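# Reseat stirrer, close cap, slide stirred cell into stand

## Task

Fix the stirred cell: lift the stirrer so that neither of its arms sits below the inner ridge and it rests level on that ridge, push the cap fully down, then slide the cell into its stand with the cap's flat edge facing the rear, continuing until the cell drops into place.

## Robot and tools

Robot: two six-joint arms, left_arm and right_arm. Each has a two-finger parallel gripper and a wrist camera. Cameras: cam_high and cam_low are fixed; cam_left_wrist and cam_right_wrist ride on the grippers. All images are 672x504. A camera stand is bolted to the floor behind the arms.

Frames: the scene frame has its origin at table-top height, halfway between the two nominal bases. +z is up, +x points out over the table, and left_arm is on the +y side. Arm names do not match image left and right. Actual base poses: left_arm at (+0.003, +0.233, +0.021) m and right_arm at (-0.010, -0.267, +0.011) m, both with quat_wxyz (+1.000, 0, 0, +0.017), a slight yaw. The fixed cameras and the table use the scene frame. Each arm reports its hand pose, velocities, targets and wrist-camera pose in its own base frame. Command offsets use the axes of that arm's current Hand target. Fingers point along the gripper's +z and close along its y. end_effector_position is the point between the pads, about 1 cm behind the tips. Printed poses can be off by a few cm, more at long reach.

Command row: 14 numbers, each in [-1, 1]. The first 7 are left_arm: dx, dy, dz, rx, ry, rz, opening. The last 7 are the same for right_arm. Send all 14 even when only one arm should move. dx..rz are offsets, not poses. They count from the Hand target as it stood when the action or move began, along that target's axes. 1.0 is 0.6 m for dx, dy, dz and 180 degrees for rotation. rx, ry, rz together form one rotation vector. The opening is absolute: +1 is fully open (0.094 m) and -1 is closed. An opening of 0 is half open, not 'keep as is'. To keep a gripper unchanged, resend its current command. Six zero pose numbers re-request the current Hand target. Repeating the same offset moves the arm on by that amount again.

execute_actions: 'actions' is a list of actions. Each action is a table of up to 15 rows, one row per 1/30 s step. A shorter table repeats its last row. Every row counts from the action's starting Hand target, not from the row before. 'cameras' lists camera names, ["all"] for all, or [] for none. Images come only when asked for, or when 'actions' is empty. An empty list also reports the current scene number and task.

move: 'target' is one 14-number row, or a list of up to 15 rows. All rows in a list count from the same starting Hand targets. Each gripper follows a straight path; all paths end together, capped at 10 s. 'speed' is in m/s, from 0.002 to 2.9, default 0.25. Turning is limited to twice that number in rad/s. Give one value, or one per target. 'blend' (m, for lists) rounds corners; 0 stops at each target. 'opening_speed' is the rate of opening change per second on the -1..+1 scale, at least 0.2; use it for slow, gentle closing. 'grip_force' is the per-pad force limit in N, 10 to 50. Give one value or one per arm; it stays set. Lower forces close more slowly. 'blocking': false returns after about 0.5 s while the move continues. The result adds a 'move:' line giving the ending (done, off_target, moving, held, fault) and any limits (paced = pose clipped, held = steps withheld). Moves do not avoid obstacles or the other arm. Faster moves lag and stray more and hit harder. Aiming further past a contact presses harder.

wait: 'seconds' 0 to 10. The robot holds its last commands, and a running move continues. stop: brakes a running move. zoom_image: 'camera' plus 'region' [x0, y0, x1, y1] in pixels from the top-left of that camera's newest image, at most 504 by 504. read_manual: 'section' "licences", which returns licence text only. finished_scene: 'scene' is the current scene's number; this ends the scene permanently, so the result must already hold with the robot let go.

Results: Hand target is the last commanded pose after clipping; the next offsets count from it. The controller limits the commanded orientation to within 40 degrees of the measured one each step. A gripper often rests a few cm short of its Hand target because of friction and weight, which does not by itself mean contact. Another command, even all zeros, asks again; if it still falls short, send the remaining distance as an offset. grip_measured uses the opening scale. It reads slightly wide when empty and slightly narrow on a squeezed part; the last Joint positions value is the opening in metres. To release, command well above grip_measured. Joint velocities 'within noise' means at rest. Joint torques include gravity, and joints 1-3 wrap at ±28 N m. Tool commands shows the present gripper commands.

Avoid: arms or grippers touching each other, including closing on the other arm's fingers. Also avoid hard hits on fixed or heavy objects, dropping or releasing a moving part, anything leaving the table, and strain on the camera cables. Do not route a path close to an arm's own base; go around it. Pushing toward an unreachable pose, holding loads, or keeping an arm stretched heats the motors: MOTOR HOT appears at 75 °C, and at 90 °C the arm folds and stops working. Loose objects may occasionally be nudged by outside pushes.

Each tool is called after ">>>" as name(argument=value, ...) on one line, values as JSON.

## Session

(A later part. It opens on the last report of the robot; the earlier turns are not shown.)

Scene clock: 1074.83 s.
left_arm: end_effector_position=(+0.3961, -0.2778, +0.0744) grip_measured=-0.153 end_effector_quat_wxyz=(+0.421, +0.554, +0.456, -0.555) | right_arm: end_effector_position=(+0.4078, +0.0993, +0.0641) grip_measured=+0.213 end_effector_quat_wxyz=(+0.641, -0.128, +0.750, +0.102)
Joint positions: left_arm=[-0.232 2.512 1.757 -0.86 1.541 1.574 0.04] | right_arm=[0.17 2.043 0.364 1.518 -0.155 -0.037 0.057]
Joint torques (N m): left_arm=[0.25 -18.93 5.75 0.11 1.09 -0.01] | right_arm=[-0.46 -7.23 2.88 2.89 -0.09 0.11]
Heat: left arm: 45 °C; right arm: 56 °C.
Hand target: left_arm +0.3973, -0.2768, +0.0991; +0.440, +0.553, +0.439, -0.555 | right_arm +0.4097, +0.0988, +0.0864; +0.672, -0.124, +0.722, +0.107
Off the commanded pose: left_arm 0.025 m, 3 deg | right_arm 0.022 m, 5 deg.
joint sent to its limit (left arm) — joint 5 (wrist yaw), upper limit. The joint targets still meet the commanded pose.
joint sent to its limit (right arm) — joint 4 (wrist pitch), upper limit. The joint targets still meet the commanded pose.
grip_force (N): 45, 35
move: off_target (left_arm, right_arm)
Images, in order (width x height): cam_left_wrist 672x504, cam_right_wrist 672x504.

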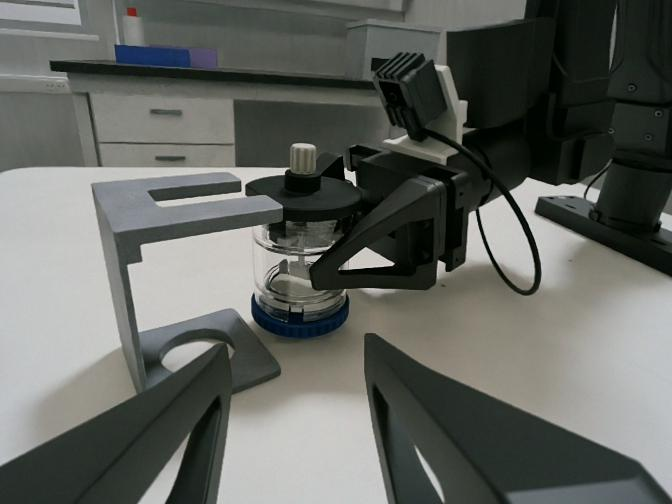

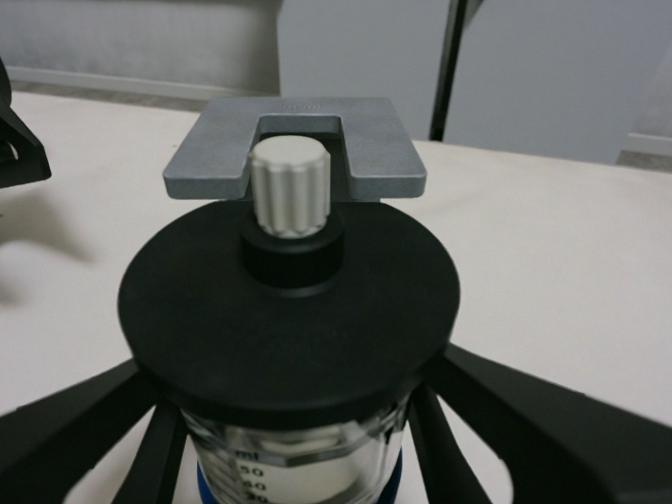

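>>> move(target=[0,0,0,0,0,0.0,-0.15,0.026,0.0,0,0.0,0,0,0.05], speed=0.04, cameras=["cam_left_wrist"])

>>> zoom_image(camera="cam_left_wrist", region=[80, 140, 360, 400])

Scene clock: 1083.23 s.
left_arm: end_effector_position=(+0.3961, -0.2778, +0.0744) grip_measured=-0.153 end_effector_quat_wxyz=(+0.421, +0.554, +0.456, -0.555) | right_arm: end_effector_position=(+0.4075, +0.0997, +0.0624) grip_measured=+0.213 end_effector_quat_wxyz=(+0.640, -0.129, +0.751, +0.103)
Joint positions: left_arm=[-0.232 2.512 1.757 -0.86 1.541 1.574 0.04] | right_arm=[0.17 2.048 0.364 1.52 -0.157 -0.037 0.057]
Joint torques (N m): left_arm=[0.29 -18.85 5.75 0.1 1.09 -0.02] | right_arm=[-0.68 -4.83 3.03 2.87 -0.08 0.05]
Heat: left arm: 46 °C; right arm: 55 °C.
Hand target: left_arm +0.3973, -0.2768, +0.0991; +0.440, +0.553, +0.439, -0.555 | right_arm +0.4087, +0.0983, +0.0708; +0.672, -0.124, +0.722, +0.107
Off the commanded pose: left_arm 0.025 m, 3 deg | right_arm 0.009 m, 5 deg.
joint sent to its limit (left arm) — joint 5 (wrist yaw), upper limit. The joint targets still meet the commanded pose.
joint sent to its limit (right arm) — joint 4 (wrist pitch), upper limit. The joint targets still meet the commanded pose.
grip_force (N): 45, 35
move: off_target (left_arm, right_arm)
Images, in order (width x height): cam_left_wrist 672x504.

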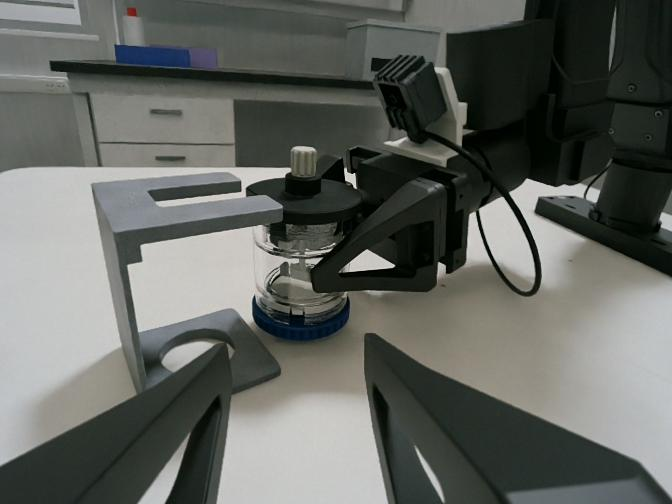

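Scaled by 1.800 from the camera's 672x504 image, which has a finer 960x720 frame.

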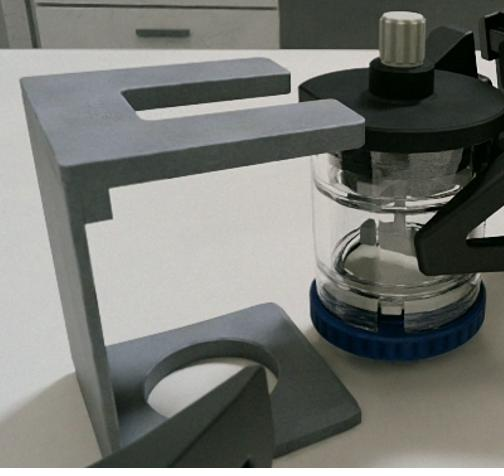

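>>> move(target=[0,0,0,0,0,0.0,-0.15,0.006,0.0,0.016,0.0,0.006,0,0.05], speed=0.03, cameras=["cam_left_wrist","cam_right_wrist"])

>>> zoom_image(camera="cam_left_wrist", region=[80, 140, 360, 400])

Scene clock: 1089.67 s.
left_arm: end_effector_position=(+0.3961, -0.2778, +0.0744) grip_measured=-0.153 end_effector_quat_wxyz=(+0.421, +0.554, +0.456, -0.555) | right_arm: end_effector_position=(+0.4099, +0.1001, +0.0532) grip_measured=+0.213 end_effector_quat_wxyz=(+0.633, -0.129, +0.756, +0.103)
Joint positions: left_arm=[-0.232 2.512 1.757 -0.86 1.541 1.574 0.04] | right_arm=[0.17 2.083 0.38 1.523 -0.157 -0.037 0.057]
Joint torques (N m): left_arm=[0.28 -18.86 5.75 0.1 1.08 -0.02] | right_arm=[-0.12 -4.92 4.82 2.84 -0.03 0.06]
Heat: left arm: 46 °C; right arm: 55 °C.
Hand target: left_arm +0.3973, -0.2768, +0.0991; +0.440, +0.553, +0.439, -0.555 | right_arm +0.4175, +0.1012, +0.0665; +0.665, -0.125, +0.728, +0.106
Off the commanded pose: left_arm 0.025 m, 3 deg | right_arm 0.015 m, 5 deg.
joint sent to its limit (left arm) — joint 5 (wrist yaw), upper limit. The joint targets still meet the commanded pose.
joint sent to its limit (right arm) — joint 4 (wrist pitch), upper limit. The joint targets still meet the commanded pose.
grip_force (N): 45, 35
move: off_target (left_arm, right_arm)
Images, in order (width x height): cam_left_wrist 672x504, cam_right_wrist 672x504.

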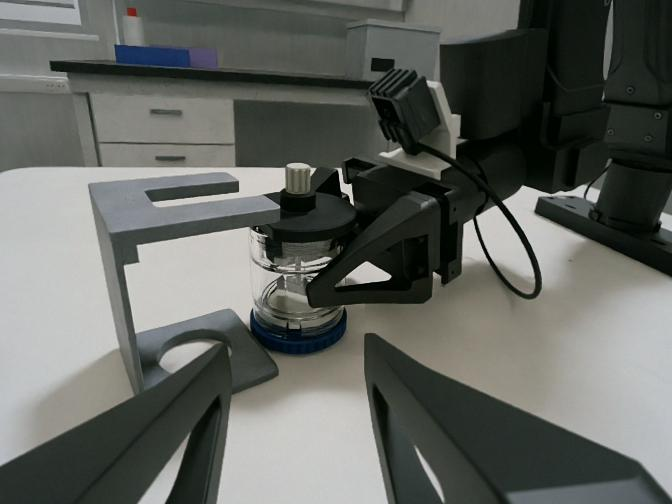

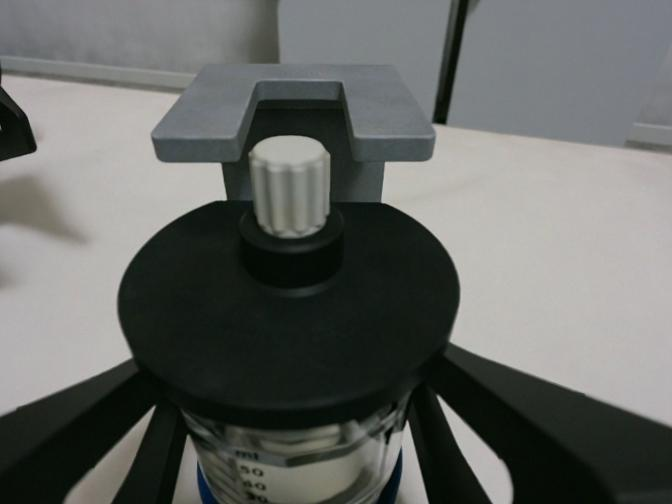

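Scaled by 1.800 from the camera's 672x504 image, which has a finer 960x720 frame.

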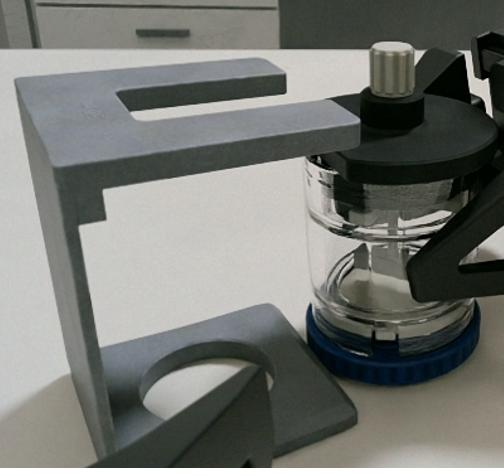

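>>> move(target=[0,0,0,0,0,0.0,-0.15,-0.029,0.0,-0.006,0.0,-0.01,0,0.05], speed=0.04, cameras=["cam_left_wrist"])

>>> zoom_image(camera="cam_left_wrist", region=[80, 140, 360, 400])

Scene clock: 1106.30 s.
left_arm: end_effector_position=(+0.3961, -0.2778, +0.0744) grip_measured=-0.153 end_effector_quat_wxyz=(+0.421, +0.554, +0.456, -0.555) | right_arm: end_effector_position=(+0.4099, +0.1001, +0.0532) grip_measured=+0.213 end_effector_quat_wxyz=(+0.633, -0.129, +0.756, +0.103)
Joint positions: left_arm=[-0.232 2.512 1.757 -0.86 1.541 1.574 0.04] | right_arm=[0.17 2.083 0.38 1.523 -0.157 -0.036 0.057]
Joint torques (N m): left_arm=[0.21 -18.89 5.82 0.12 1.11 -0.01] | right_arm=[-0.2 -8.73 3.51 2.84 -0.04 0.11]
Heat: left arm: 48 °C; right arm: 55 °C.
Hand target: left_arm +0.3973, -0.2768, +0.0991; +0.440, +0.553, +0.439, -0.555 | right_arm +0.4156, +0.1008, +0.0842; +0.677, -0.124, +0.718, +0.108
Off the commanded pose: left_arm 0.025 m, 3 deg | right_arm 0.031 m, 7 deg.
joint sent to its limit (left arm) — joint 5 (wrist yaw), upper limit. The joint targets still meet the commanded pose.
joint sent to its limit (right arm) — joint 4 (wrist pitch), upper limit. The joint targets still meet the commanded pose.
grip_force (N): 45, 35
move: off_target (left_arm, right_arm)
Images, in order (width x height): cam_left_wrist 672x504.

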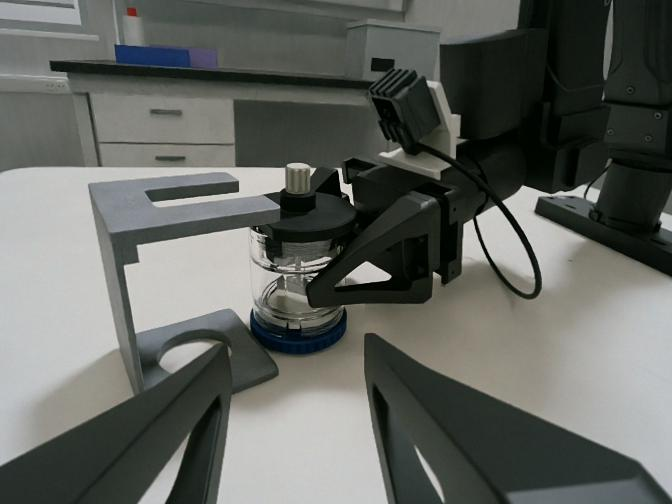

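Scaled by 1.800 from the camera's 672x504 image, which has a finer 960x720 frame.

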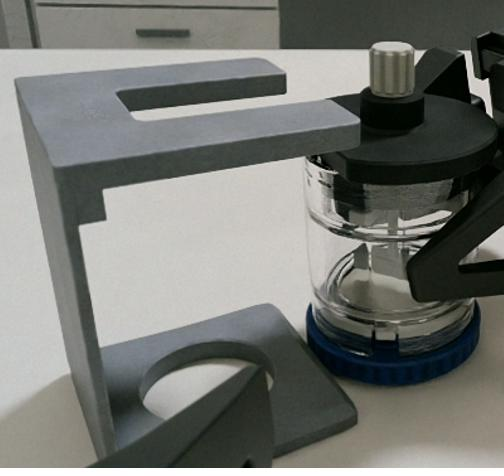

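Stuck in the band; increment further.

>>> move(target=[0,0,0,0,0,0.0,-0.15,-0.012,0.0,0.0,0.0,0,0,0.05], speed=0.04)

>>> move(target=[0,0,0,0,0,0.0,-0.15,-0.005,0.0,0.0,0.0,0,0,0.05], speed=0.04, cameras=["cam_left_wrist"])

>>> zoom_image(camera="cam_left_wrist", region=[80, 140, 360, 400])

Scene clock: 1111.37 s.
left_arm: end_effector_position=(+0.3961, -0.2778, +0.0744) grip_measured=-0.153 end_effector_quat_wxyz=(+0.421, +0.554, +0.456, -0.555) | right_arm: end_effector_position=(+0.4104, +0.1002, +0.0564) grip_measured=+0.213 end_effector_quat_wxyz=(+0.636, -0.128, +0.754, +0.104)
Joint positions: left_arm=[-0.232 2.512 1.757 -0.86 1.541 1.574 0.04] | right_arm=[0.17 2.075 0.38 1.523 -0.157 -0.033 0.057]
Joint torques (N m): left_arm=[0.28 -18.93 5.81 0.11 1.08 0] | right_arm=[-0.08 -9.44 3.45 2.84 -0.04 0.11]
Heat: left arm: 48 °C; right arm: 55 °C.
Hand target: left_arm +0.3973, -0.2768, +0.0991; +0.440, +0.553, +0.439, -0.555 | right_arm +0.4160, +0.1010, +0.0914; +0.677, -0.124, +0.718, +0.108
Off the commanded pose: left_arm 0.025 m, 3 deg | right_arm 0.035 m, 6 deg.
joint sent to its limit (left arm) — joint 5 (wrist yaw), upper limit. The joint targets still meet the commanded pose.
joint sent to its limit (right arm) — joint 4 (wrist pitch), upper limit. The joint targets still meet the commanded pose.
grip_force (N): 45, 35
move: off_target (left_arm, right_arm)

Scene clock: 1112.10 s.
left_arm: end_effector_position=(+0.3961, -0.2778, +0.0744) grip_measured=-0.153 end_effector_quat_wxyz=(+0.421, +0.554, +0.456, -0.555) | right_arm: end_effector_position=(+0.4114, +0.1003, +0.0635) grip_measured=+0.213 end_effector_quat_wxyz=(+0.643, -0.128, +0.748, +0.104)
Joint positions: left_arm=[-0.232 2.512 1.757 -0.86 1.541 1.574 0.04] | right_arm=[0.17 2.058 0.38 1.523 -0.157 -0.033 0.057]
Joint torques (N m): left_arm=[0.28 -18.92 5.82 0.11 1.08 -0.01] | right_arm=[-0.05 -9.39 3.58 2.68 -0.02 0.11]
Heat: left arm: 48 °C; right arm: 55 °C.
Hand target: left_arm +0.3973, -0.2768, +0.0991; +0.440, +0.553, +0.439, -0.555 | right_arm +0.4161, +0.1011, +0.0944; +0.677, -0.124, +0.718, +0.108
Off the commanded pose: left_arm 0.025 m, 3 deg | right_arm 0.031 m, 5 deg.
joint sent to its limit (left arm) — joint 5 (wrist yaw), upper limit. The joint targets still meet the commanded pose.
grip_force (N): 45, 35
move: off_target (left_arm, right_arm)
Images, in order (width x height): cam_left_wrist 672x504.

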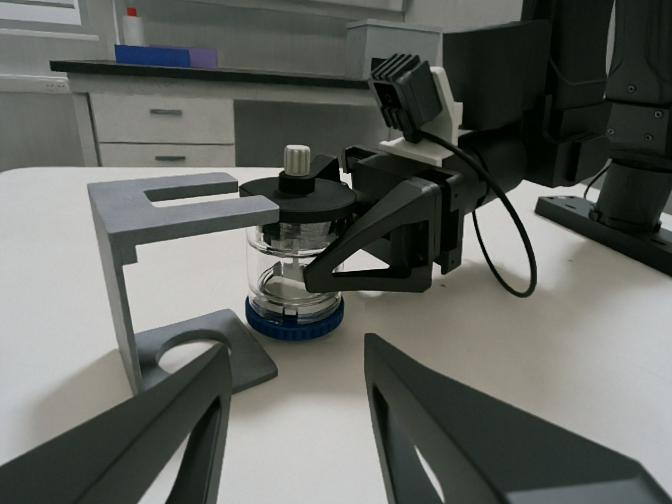

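Scaled by 1.800 from the camera's 672x504 image, which has a finer 960x720 frame.

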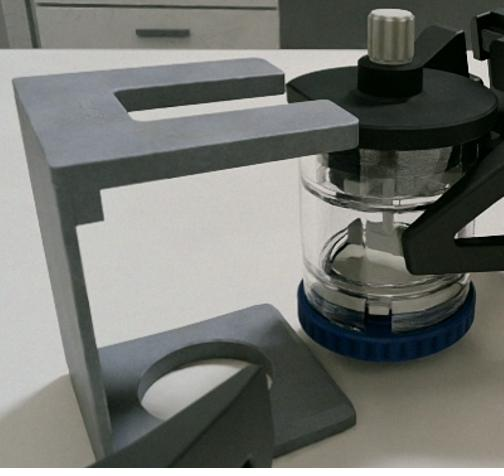

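>>> move(target=[0,0,0,0,0,0.0,-0.15,0.036,0.0,-0.004,0.0,0.0,0,0.05], speed=0.04, cameras=["cam_left_wrist"])

>>> zoom_image(camera="cam_left_wrist", region=[80, 140, 360, 400])

Scene clock: 1118.03 s.
left_arm: end_effector_position=(+0.3961, -0.2778, +0.0744) grip_measured=-0.153 end_effector_quat_wxyz=(+0.421, +0.554, +0.456, -0.555) | right_arm: end_effector_position=(+0.4114, +0.1003, +0.0635) grip_measured=+0.213 end_effector_quat_wxyz=(+0.643, -0.127, +0.748, +0.104)
Joint positions: left_arm=[-0.232 2.512 1.757 -0.86 1.541 1.574 0.04] | right_arm=[0.17 2.058 0.38 1.523 -0.157 -0.033 0.057]
Joint torques (N m): left_arm=[0.28 -18.92 5.76 0.1 1.08 0] | right_arm=[-0.43 -5.19 3.12 2.84 -0.08 0.03]
Heat: left arm: 49 °C; right arm: 55 °C.
Hand target: left_arm +0.3973, -0.2768, +0.0991; +0.440, +0.553, +0.439, -0.555 | right_arm +0.4127, +0.0997, +0.0730; +0.677, -0.124, +0.718, +0.108
Off the commanded pose: left_arm 0.025 m, 3 deg | right_arm 0.010 m, 5 deg.
joint sent to its limit (left arm) — joint 5 (wrist yaw), upper limit. The joint targets still meet the commanded pose.
joint sent to its limit (right arm) — joint 4 (wrist pitch), upper limit. The joint targets are off in orientation, not in position.
grip_force (N): 45, 35
move: off_target (left_arm, right_arm)
Images, in order (width x height): cam_left_wrist 672x504.

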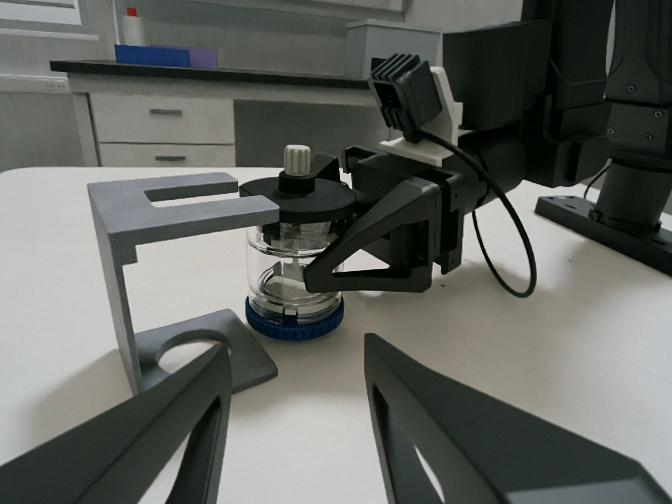

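Scaled by 1.800 from the camera's 672x504 image, which has a finer 960x720 frame.

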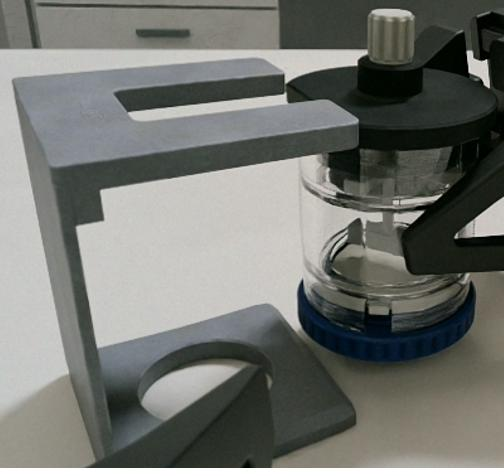

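>>> move(target=[0,0,0,0,0,0.0,-0.15,0.005,0.0,0,0.0,0.0,0,0.05], speed=0.04, cameras=["cam_left_wrist"])

>>> zoom_image(camera="cam_left_wrist", region=[80, 140, 360, 400])

Scene clock: 1122.33 s.
left_arm: end_effector_position=(+0.3961, -0.2778, +0.0744) grip_measured=-0.153 end_effector_quat_wxyz=(+0.421, +0.554, +0.456, -0.555) | right_arm: end_effector_position=(+0.4114, +0.1003, +0.0635) grip_measured=+0.213 end_effector_quat_wxyz=(+0.643, -0.127, +0.748, +0.104)
Joint positions: left_arm=[-0.232 2.512 1.757 -0.86 1.541 1.574 0.04] | right_arm=[0.17 2.058 0.38 1.523 -0.157 -0.033 0.057]
Joint torques (N m): left_arm=[0.27 -18.92 5.81 0.09 1.08 -0.01] | right_arm=[-0.49 -4.66 3.19 2.85 -0.08 0.02]
Heat: left arm: 49 °C; right arm: 55 °C.
Hand target: left_arm +0.3973, -0.2768, +0.0991; +0.440, +0.553, +0.439, -0.555 | right_arm +0.4126, +0.0996, +0.0700; +0.677, -0.124, +0.718, +0.108
Off the commanded pose: left_arm 0.025 m, 3 deg | right_arm 0.007 m, 5 deg.
joint sent to its limit (left arm) — joint 5 (wrist yaw), upper limit. The joint targets still meet the commanded pose.
joint sent to its limit (right arm) — joint 4 (wrist pitch), upper limit. The joint targets are off in orientation, not in position.
grip_force (N): 45, 35
move: off_target (left_arm, right_arm)
Images, in order (width x height): cam_left_wrist 672x504.

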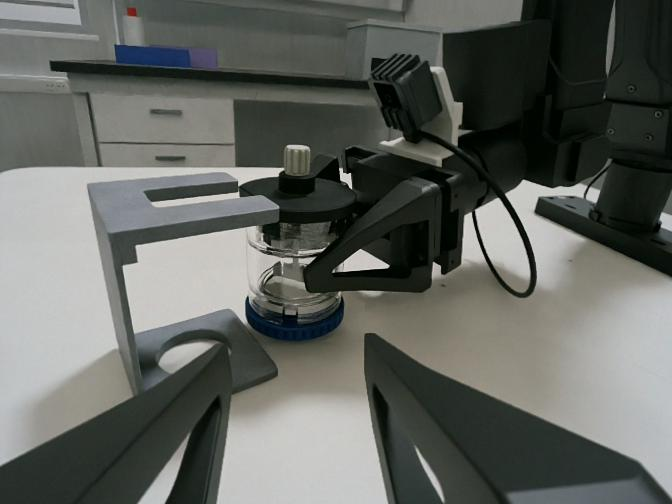

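Scaled by 1.800 from the camera's 672x504 image, which has a finer 960x720 frame.

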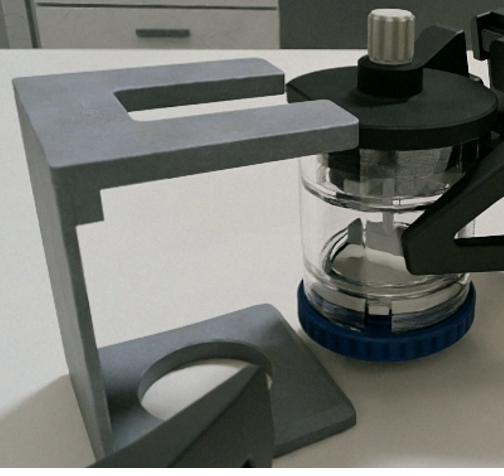

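>>> move(target=[0,0,0,0,0,0.0,-0.15,0.003,0.0,0,0.0,0.0,0,0.05], speed=0.04)

>>> move(target=[0,0,0,0,0,0.0,-0.15,0.002,0.0,0,0.0,0.0,0,0.05], speed=0.04)

Scene clock: 1125.90 s.
left_arm: end_effector_position=(+0.3961, -0.2778, +0.0744) grip_measured=-0.153 end_effector_quat_wxyz=(+0.421, +0.554, +0.456, -0.555) | right_arm: end_effector_position=(+0.4110, +0.1003, +0.0605) grip_measured=+0.213 end_effector_quat_wxyz=(+0.640, -0.127, +0.751, +0.104)
Joint positions: left_arm=[-0.232 2.512 1.757 -0.86 1.541 1.574 0.04] | right_arm=[0.17 2.066 0.38 1.524 -0.157 -0.033 0.057]
Joint torques (N m): left_arm=[0.18 -18.92 5.85 0.09 1.06 0] | right_arm=[-0.5 -4.92 3.18 2.84 -0.08 0.02]
Heat: left arm: 49 °C; right arm: 56 °C.
Hand target: left_arm +0.3973, -0.2768, +0.0991; +0.440, +0.553, +0.439, -0.555 | right_arm +0.4125, +0.0995, +0.0682; +0.677, -0.124, +0.718, +0.108
Off the commanded pose: left_arm 0.025 m, 3 deg | right_arm 0.008 m, 6 deg.
joint sent to its limit (left arm) — joint 5 (wrist yaw), upper limit. The joint targets still meet the commanded pose.
joint sent to its limit (right arm) — joint 4 (wrist pitch), upper limit. The joint targets are off in orientation, not in position.
grip_force (N): 45, 35
move: off_target (left_arm, right_arm)

Scene clock: 1126.83 s.
left_arm: end_effector_position=(+0.3961, -0.2778, +0.0744) grip_measured=-0.153 end_effector_quat_wxyz=(+0.421, +0.554, +0.456, -0.555) | right_arm: end_effector_position=(+0.4110, +0.1003, +0.0605) grip_measured=+0.213 end_effector_quat_wxyz=(+0.640, -0.127, +0.751, +0.104)
Joint positions: left_arm=[-0.232 2.512 1.757 -0.86 1.541 1.574 0.04] | right_arm=[0.17 2.066 0.38 1.524 -0.157 -0.033 0.057]
Joint torques (N m): left_arm=[0.25 -18.91 5.79 0.11 1.09 0] | right_arm=[-0.53 -4.7 3.19 2.84 -0.08 0]
Heat: left arm: 49 °C; right arm: 56 °C.
Hand target: left_arm +0.3973, -0.2768, +0.0991; +0.440, +0.553, +0.439, -0.555 | right_arm +0.4124, +0.0995, +0.0670; +0.677, -0.124, +0.718, +0.108
Off the commanded pose: left_arm 0.025 m, 3 deg | right_arm 0.007 m, 6 deg.
joint sent to its limit (left arm) — joint 5 (wrist yaw), upper limit. The joint targets still meet the commanded pose.
joint sent to its limit (right arm) — joint 4 (wrist pitch), upper limit. The joint targets are off in orientation, not in position.
grip_force (N): 45, 35
move: off_target (left_arm, right_arm)

>>> move(target=[0,0,0,0,0,0.0,-0.15,-0.009,0.0,0.025,0.0,0.01,0,0.05], speed=0.03, cameras=["cam_left_wrist","cam_right_wrist"])

>>> zoom_image(camera="cam_left_wrist", region=[80, 140, 360, 400])

Scene clock: 1131.47 s.
left_arm: end_effector_position=(+0.3961, -0.2778, +0.0744) grip_measured=-0.153 end_effector_quat_wxyz=(+0.421, +0.554, +0.456, -0.555) | right_arm: end_effector_position=(+0.4200, +0.1018, +0.0595) grip_measured=+0.213 end_effector_quat_wxyz=(+0.643, -0.127, +0.748, +0.104)
Joint positions: left_arm=[-0.232 2.512 1.757 -0.86 1.541 1.574 0.04] | right_arm=[0.17 2.094 0.417 1.524 -0.157 -0.033 0.057]
Joint torques (N m): left_arm=[0.27 -18.81 5.82 0.09 1.09 0] | right_arm=[0.49 -5.11 4.94 2.79 0.03 0.06]
Heat: left arm: 49 °C; right arm: 56 °C.
Hand target: left_arm +0.3973, -0.2768, +0.0991; +0.440, +0.553, +0.439, -0.555 | right_arm +0.4268, +0.1045, +0.0715; +0.665, -0.125, +0.728, +0.106
Off the commanded pose: left_arm 0.025 m, 3 deg | right_arm 0.014 m, 3 deg.
joint sent to its limit (left arm) — joint 5 (wrist yaw), upper limit. The joint targets still meet the commanded pose.
grip_force (N): 45, 35
move: off_target (left_arm, right_arm)
Images, in order (width x height): cam_left_wrist 672x504, cam_right_wrist 672x504.

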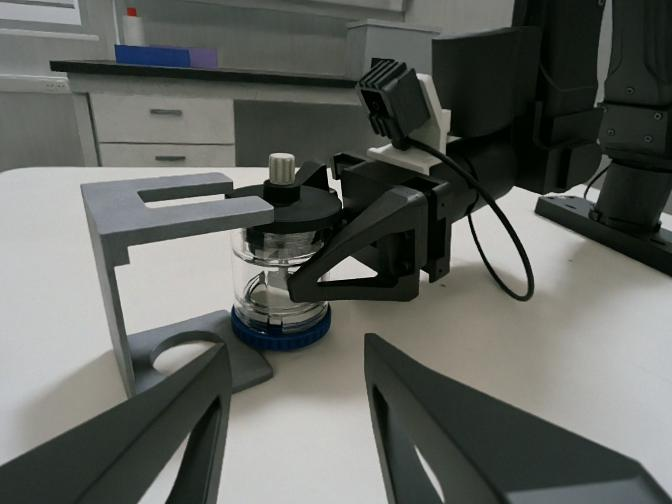

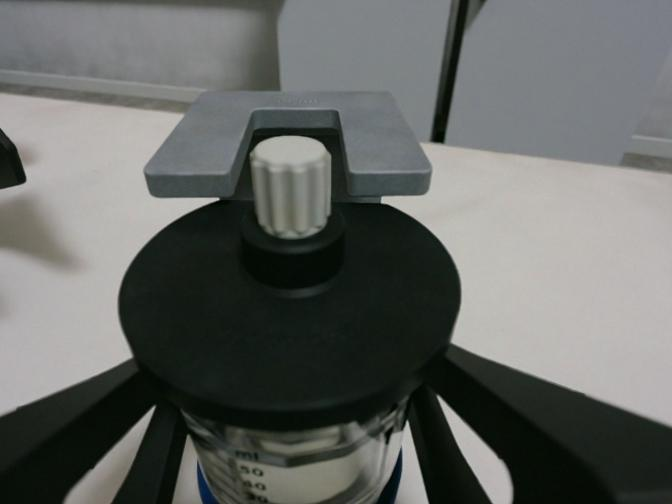

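Scaled by 1.800 from the camera's 672x504 image, which has a finer 960x720 frame.

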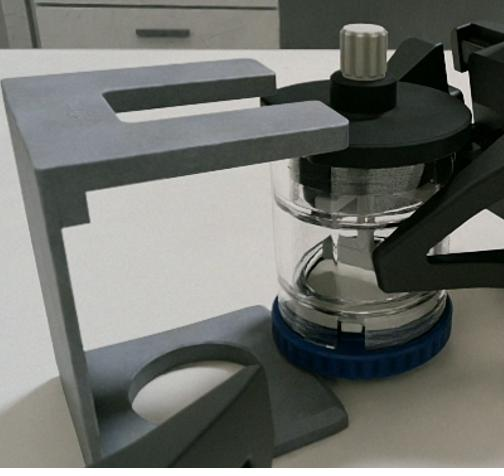

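>>> move(target=[0,0,0,0,0,0.0,-0.15,-0.008,0.0,0.006,0.0,0.0,0,0.05], speed=0.03, cameras=["cam_left_wrist"])

>>> zoom_image(camera="cam_left_wrist", region=[80, 140, 360, 400])

Scene clock: 1148.23 s.
left_arm: end_effector_position=(+0.3961, -0.2778, +0.0744) grip_measured=-0.153 end_effector_quat_wxyz=(+0.421, +0.554, +0.456, -0.555) | right_arm: end_effector_position=(+0.4234, +0.1022, +0.0600) grip_measured=+0.213 end_effector_quat_wxyz=(+0.644, -0.127, +0.748, +0.104)
Joint positions: left_arm=[-0.232 2.512 1.757 -0.86 1.541 1.574 0.04] | right_arm=[0.17 2.094 0.43 1.511 -0.156 -0.033 0.057]
Joint torques (N m): left_arm=[0.29 -18.91 5.76 0.11 1.07 0] | right_arm=[0.69 -6.63 5.08 2.58 0.05 0.08]
Heat: left arm: 50 °C; right arm: 57 °C.
Hand target: left_arm +0.3973, -0.2768, +0.0991; +0.440, +0.553, +0.439, -0.555 | right_arm +0.4306, +0.1058, +0.0760; +0.665, -0.125, +0.728, +0.106
Off the commanded pose: left_arm 0.025 m, 3 deg | right_arm 0.018 m, 3 deg.
joint sent to its limit (left arm) — joint 5 (wrist yaw), upper limit. The joint targets still meet the commanded pose.
grip_force (N): 45, 35
move: off_target (left_arm, right_arm)
Images, in order (width x height): cam_left_wrist 672x504.

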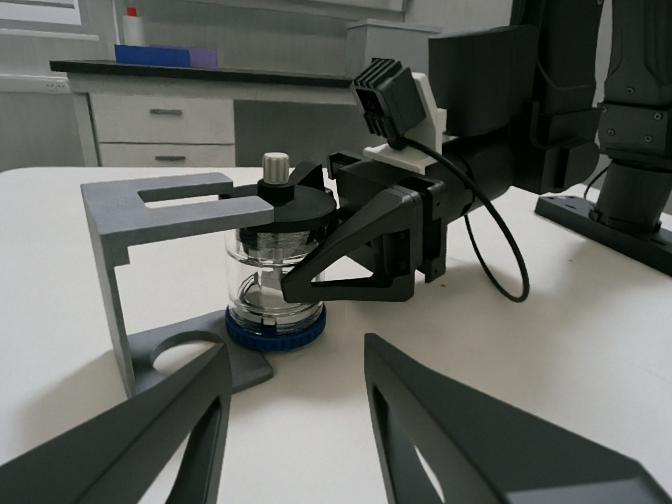

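Scaled by 1.800 from the camera's 672x504 image, which has a finer 960x720 frame.

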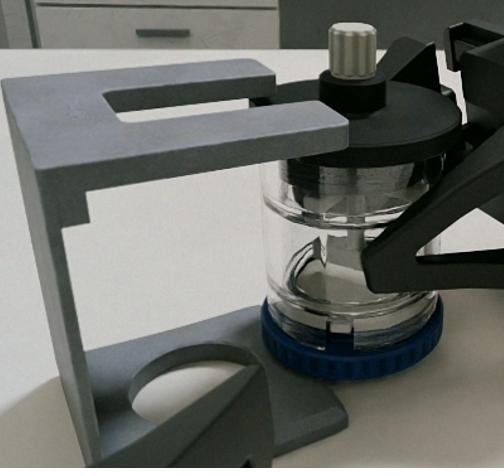

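>>> move(target=[0,0,0,0,0,0.0,-0.15,-0.003,0.0,0.009,0.0,0.0,0,0.05], speed=0.03, cameras=["cam_left_wrist"])

>>> zoom_image(camera="cam_left_wrist", region=[80, 140, 360, 400])

Scene clock: 1152.37 s.
left_arm: end_effector_position=(+0.3961, -0.2778, +0.0744) grip_measured=-0.153 end_effector_quat_wxyz=(+0.421, +0.554, +0.456, -0.555) | right_arm: end_effector_position=(+0.4283, +0.1046, +0.0609) grip_measured=+0.213 end_effector_quat_wxyz=(+0.644, -0.128, +0.747, +0.104)
Joint positions: left_arm=[-0.232 2.512 1.757 -0.86 1.541 1.574 0.04] | right_arm=[0.175 2.094 0.452 1.49 -0.153 -0.033 0.057]
Joint torques (N m): left_arm=[0.24 -18.89 5.81 0.11 1.09 0] | right_arm=[0.57 -6.87 5.29 2.54 0.06 0.07]
Heat: left arm: 50 °C; right arm: 57 °C.
Hand target: left_arm +0.3973, -0.2768, +0.0991; +0.440, +0.553, +0.439, -0.555 | right_arm +0.4359, +0.1076, +0.0773; +0.665, -0.125, +0.728, +0.106
Off the commanded pose: left_arm 0.025 m, 3 deg | right_arm 0.018 m, 3 deg.
joint sent to its limit (left arm) — joint 5 (wrist yaw), upper limit. The joint targets still meet the commanded pose.
grip_force (N): 45, 35
move: off_target (left_arm, right_arm)
Images, in order (width x height): cam_left_wrist 672x504.

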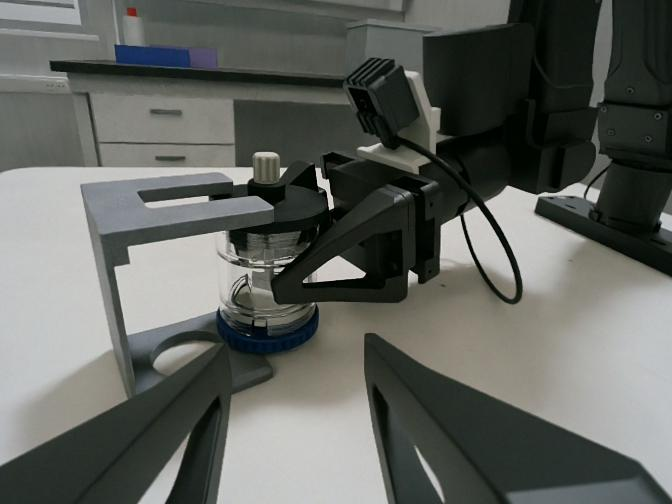

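Scaled by 1.800 from the camera's 672x504 image, which has a finer 960x720 frame.

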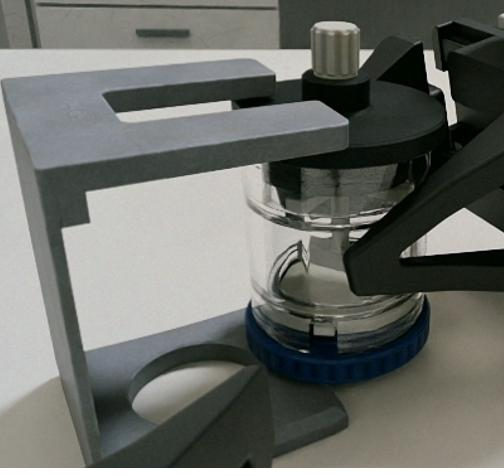

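>>> move(target=[0,0,0,0,0,0.0,-0.15,0.0,0.0,0.012,0.0,0.0,0,0.05], speed=0.03, cameras=["cam_left_wrist","cam_right_wrist"])

>>> zoom_image(camera="cam_left_wrist", region=[80, 140, 360, 400])

>>> zoom_image(camera="cam_right_wrist", region=[110, 80, 450, 300])

Scene clock: 1156.67 s.
left_arm: end_effector_position=(+0.3961, -0.2778, +0.0744) grip_measured=-0.153 end_effector_quat_wxyz=(+0.421, +0.554, +0.456, -0.555) | right_arm: end_effector_position=(+0.4348, +0.1070, +0.0627) grip_measured=+0.213 end_effector_quat_wxyz=(+0.645, -0.128, +0.747, +0.104)
Joint positions: left_arm=[-0.232 2.512 1.757 -0.86 1.541 1.574 0.04] | right_arm=[0.179 2.094 0.479 1.465 -0.149 -0.033 0.057]
Joint torques (N m): left_arm=[0.25 -18.89 5.79 0.11 1.1 0.01] | right_arm=[0.55 -6.2 5.61 2.6 0.06 0.08]
Heat: left arm: 51 °C; right arm: 56 °C.
Hand target: left_arm +0.3973, -0.2768, +0.0991; +0.440, +0.553, +0.439, -0.555 | right_arm +0.4427, +0.1099, +0.0766; +0.665, -0.125, +0.728, +0.106
Off the commanded pose: left_arm 0.025 m, 3 deg | right_arm 0.016 m, 3 deg.
joint sent to its limit (left arm) — joint 5 (wrist yaw), upper limit. The joint targets still meet the commanded pose.
grip_force (N): 45, 35
move: off_target (left_arm, right_arm)
Images, in order (width x height): cam_left_wrist 672x504, cam_right_wrist 672x504.

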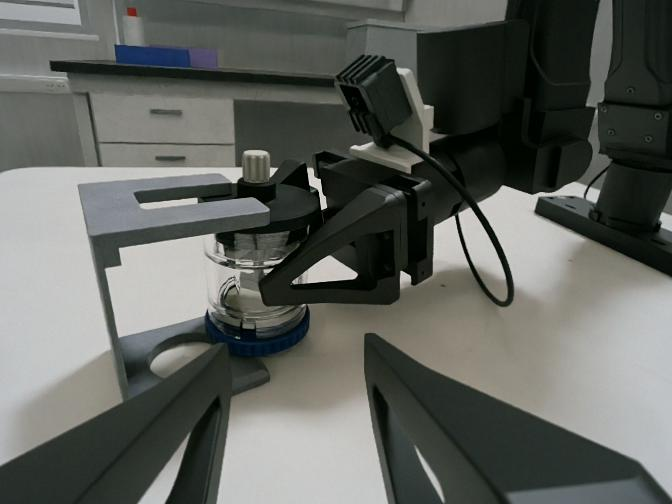

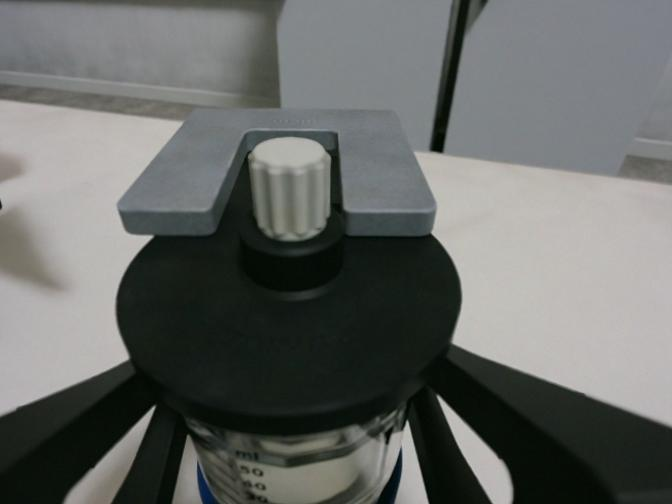

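Scaled by 1.800 from the camera's 672x504 image, which has a finer 960x720 frame.

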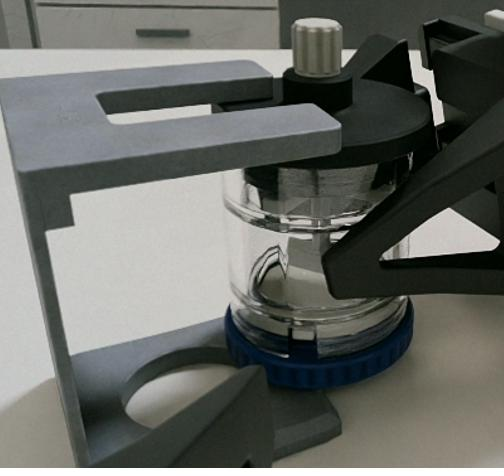

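Scaled by 1.482 from the camera's 672x504 image, which has a finer 960x720 frame.

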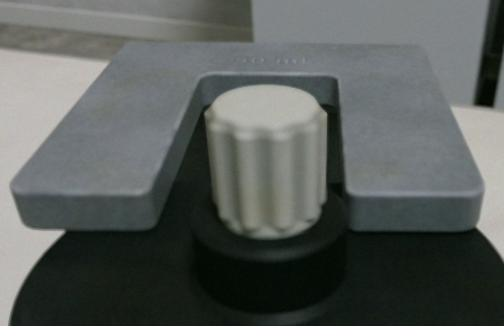

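>>> move(target=[0,0,0,0,0,0.0,-0.15,0.007,0.004,-0.003,0.005,0.0,0,0.05], speed=0.03, cameras=["cam_left_wrist","cam_right_wrist"])

>>> zoom_image(camera="cam_left_wrist", region=[80, 140, 360, 400])

>>> zoom_image(camera="cam_right_wrist", region=[110, 80, 450, 300])

Scene clock: 1165.37 s.
left_arm: end_effector_position=(+0.3961, -0.2778, +0.0744) grip_measured=-0.153 end_effector_quat_wxyz=(+0.421, +0.554, +0.456, -0.555) | right_arm: end_effector_position=(+0.4347, +0.1091, +0.0620) grip_measured=+0.213 end_effector_quat_wxyz=(+0.646, -0.125, +0.747, +0.098)
Joint positions: left_arm=[-0.232 2.512 1.757 -0.86 1.541 1.574 0.04] | right_arm=[0.196 2.1 0.479 1.473 -0.119 -0.033 0.057]
Joint torques (N m): left_arm=[0.24 -18.85 5.75 0.1 1.07 0] | right_arm=[0.57 -5.33 4.77 2.82 0.05 0.1]
Heat: left arm: 51 °C; right arm: 57 °C.
Hand target: left_arm +0.3973, -0.2768, +0.0991; +0.440, +0.553, +0.439, -0.555 | right_arm +0.4399, +0.1113, +0.0725; +0.666, -0.120, +0.729, +0.100
Off the commanded pose: left_arm 0.025 m, 3 deg | right_arm 0.012 m, 3 deg.
joint sent to its limit (left arm) — joint 5 (wrist yaw), upper limit. The joint targets still meet the commanded pose.
grip_force (N): 45, 35
move: off_target (left_arm, right_arm)
Images, in order (width x height): cam_left_wrist 672x504, cam_right_wrist 672x504.

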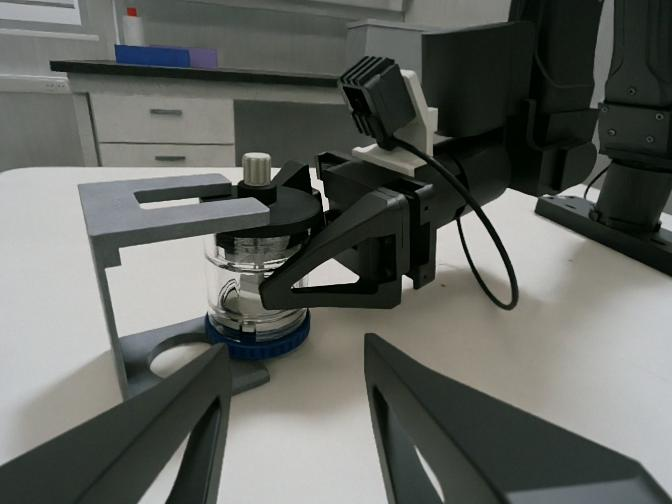

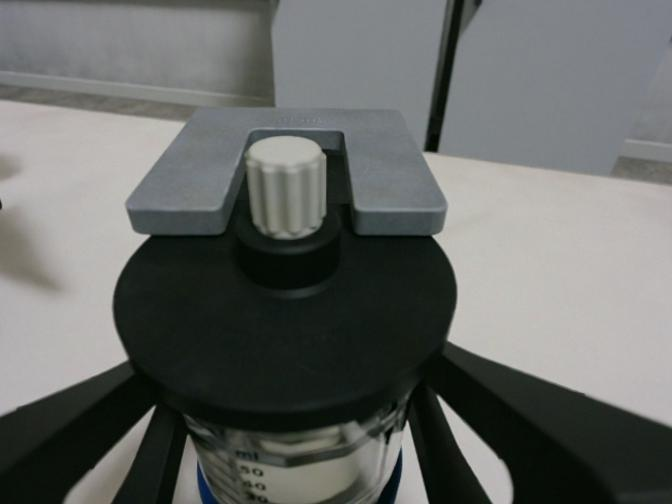

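Scaled by 1.800 from the camera's 672x504 image, which has a finer 960x720 frame.

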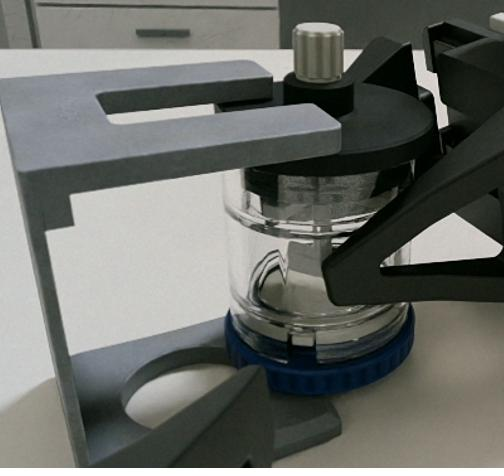

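Scaled by 1.482 from the camera's 672x504 image, which has a finer 960x720 frame.

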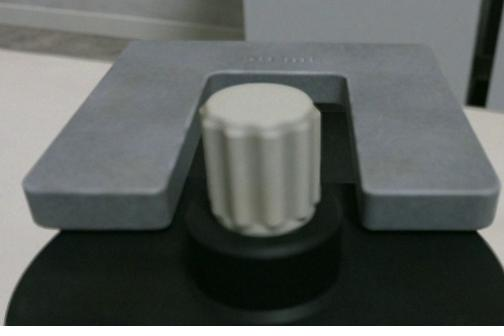

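>>> move(target=[0,0,0,0,0,0.0,-0.15,-0.004,0.0,0.016,0.0,0.0,0,0.05], speed=0.03, cameras=["cam_left_wrist","cam_right_wrist"])

>>> zoom_image(camera="cam_left_wrist", region=[80, 140, 360, 400])

>>> zoom_image(camera="cam_right_wrist", region=[110, 80, 450, 300])

Scene clock: 1171.53 s.
left_arm: end_effector_position=(+0.3961, -0.2778, +0.0744) grip_measured=-0.153 end_effector_quat_wxyz=(+0.421, +0.554, +0.456, -0.555) | right_arm: end_effector_position=(+0.4417, +0.1111, +0.0632) grip_measured=+0.213 end_effector_quat_wxyz=(+0.647, -0.124, +0.746, +0.097)
Joint positions: left_arm=[-0.232 2.512 1.757 -0.86 1.541 1.574 0.04] | right_arm=[0.2 2.106 0.508 1.454 -0.112 -0.033 0.057]
Joint torques (N m): left_arm=[0.21 -18.85 5.82 0.08 1.1 -0.01] | right_arm=[0.57 -5.67 5.75 2.65 0.05 0.1]
Heat: left arm: 51 °C; right arm: 57 °C.
Hand target: left_arm +0.3973, -0.2768, +0.0991; +0.440, +0.553, +0.439, -0.555 | right_arm +0.4491, +0.1144, +0.0739; +0.666, -0.120, +0.729, +0.100
Off the commanded pose: left_arm 0.025 m, 3 deg | right_arm 0.014 m, 3 deg.
joint sent to its limit (left arm) — joint 5 (wrist yaw), upper limit. The joint targets still meet the commanded pose.
grip_force (N): 45, 35
move: off_target (left_arm, right_arm)
Images, in order (width x height): cam_left_wrist 672x504, cam_right_wrist 672x504.

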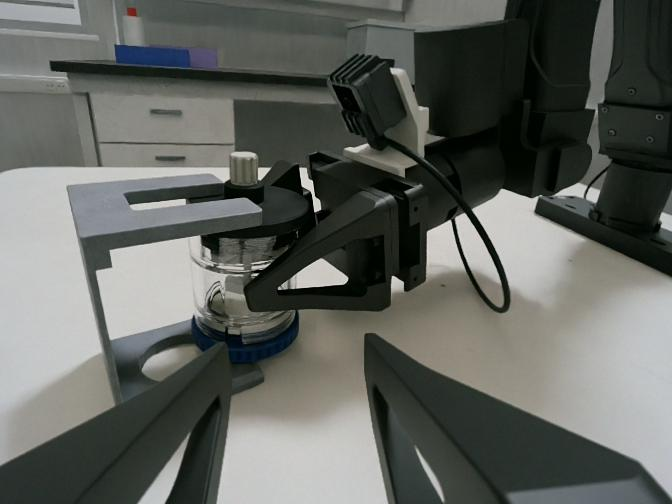

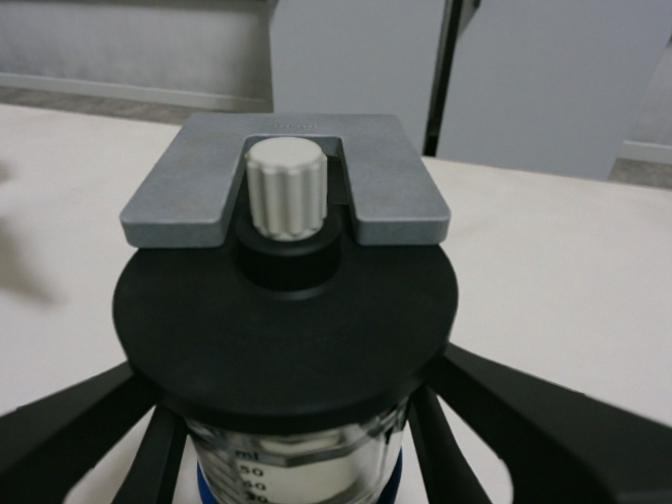

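Scaled by 1.800 from the camera's 672x504 image, which has a finer 960x720 frame.

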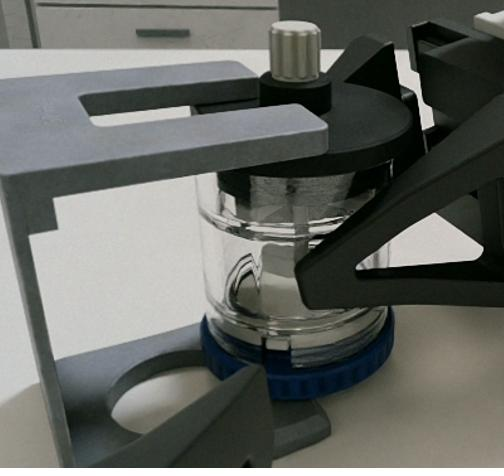

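Scaled by 1.482 from the camera's 672x504 image, which has a finer 960x720 frame.

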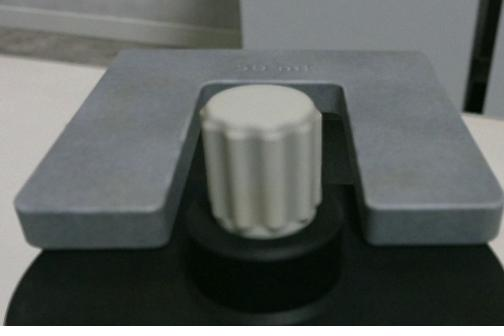

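>>> move(target=[0,0,0,0,0,0.0,-0.15,0.008,0.0,-0.003,0.0,0.0,0,0.05], speed=0.03, cameras=["cam_left_wrist","cam_low"])

>>> zoom_image(camera="cam_left_wrist", region=[60, 140, 340, 400])

>>> zoom_image(camera="cam_low", region=[150, 255, 290, 360])

Scene clock: 1175.77 s.
left_arm: end_effector_position=(+0.3961, -0.2778, +0.0744) grip_measured=-0.153 end_effector_quat_wxyz=(+0.421, +0.554, +0.456, -0.555) | right_arm: end_effector_position=(+0.4417, +0.1111, +0.0621) grip_measured=+0.213 end_effector_quat_wxyz=(+0.650, -0.124, +0.743, +0.097)
Joint positions: left_arm=[-0.232 2.512 1.757 -0.86 1.541 1.574 0.04] | right_arm=[0.2 2.123 0.508 1.478 -0.112 -0.033 0.057]
Joint torques (N m): left_arm=[0.31 -18.91 5.82 0.12 1.08 -0.01] | right_arm=[0.46 -5.34 5.11 2.7 0.05 0.09]
Heat: left arm: 51 °C; right arm: 56 °C.
Hand target: left_arm +0.3973, -0.2768, +0.0991; +0.440, +0.553, +0.439, -0.555 | right_arm +0.4470, +0.1136, +0.0693; +0.666, -0.120, +0.729, +0.100
Off the commanded pose: left_arm 0.025 m, 3 deg | right_arm 0.009 m, 2 deg.
joint sent to its limit (left arm) — joint 5 (wrist yaw), upper limit. The joint targets still meet the commanded pose.
grip_force (N): 45, 35
move: off_target (left_arm)
Images, in order (width x height): cam_low 672x504, cam_left_wrist 672x504.

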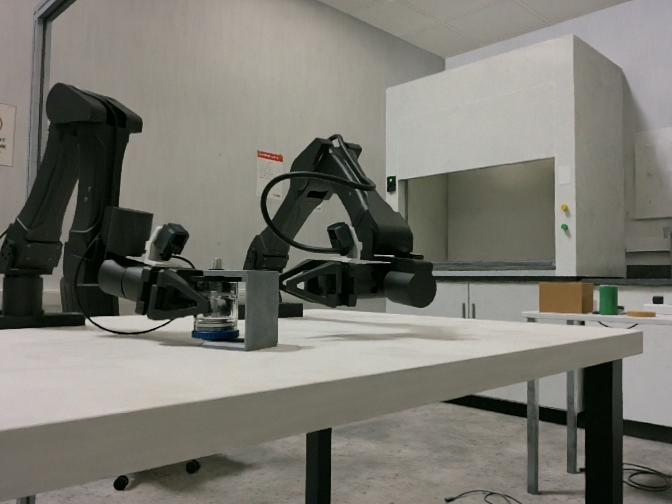

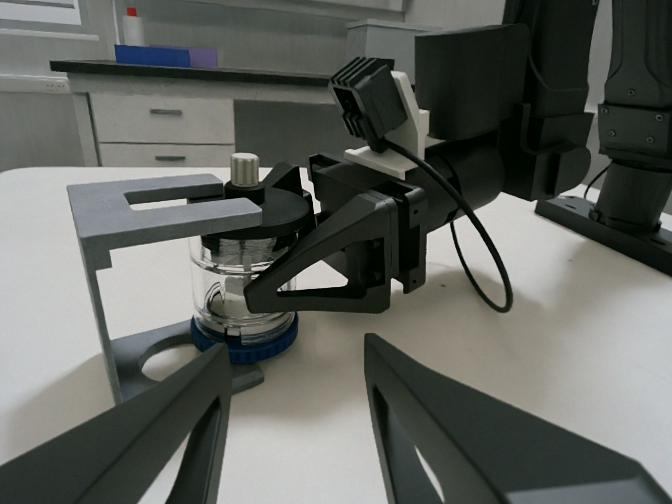

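Scaled by 1.800 from the camera's 672x504 image, which has a finer 960x720 frame.

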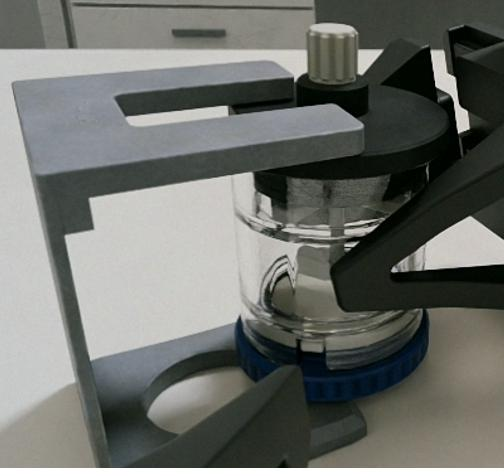

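Scaled by 3.600 from the camera's 672x504 image, which has a finer 960x720 frame.

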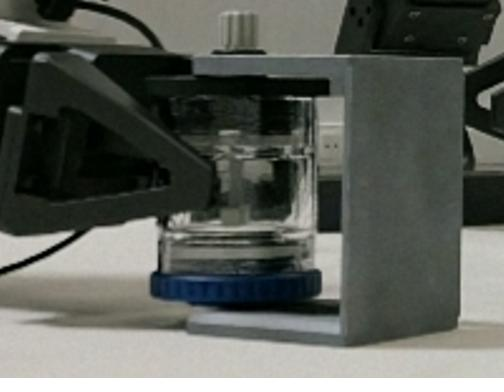

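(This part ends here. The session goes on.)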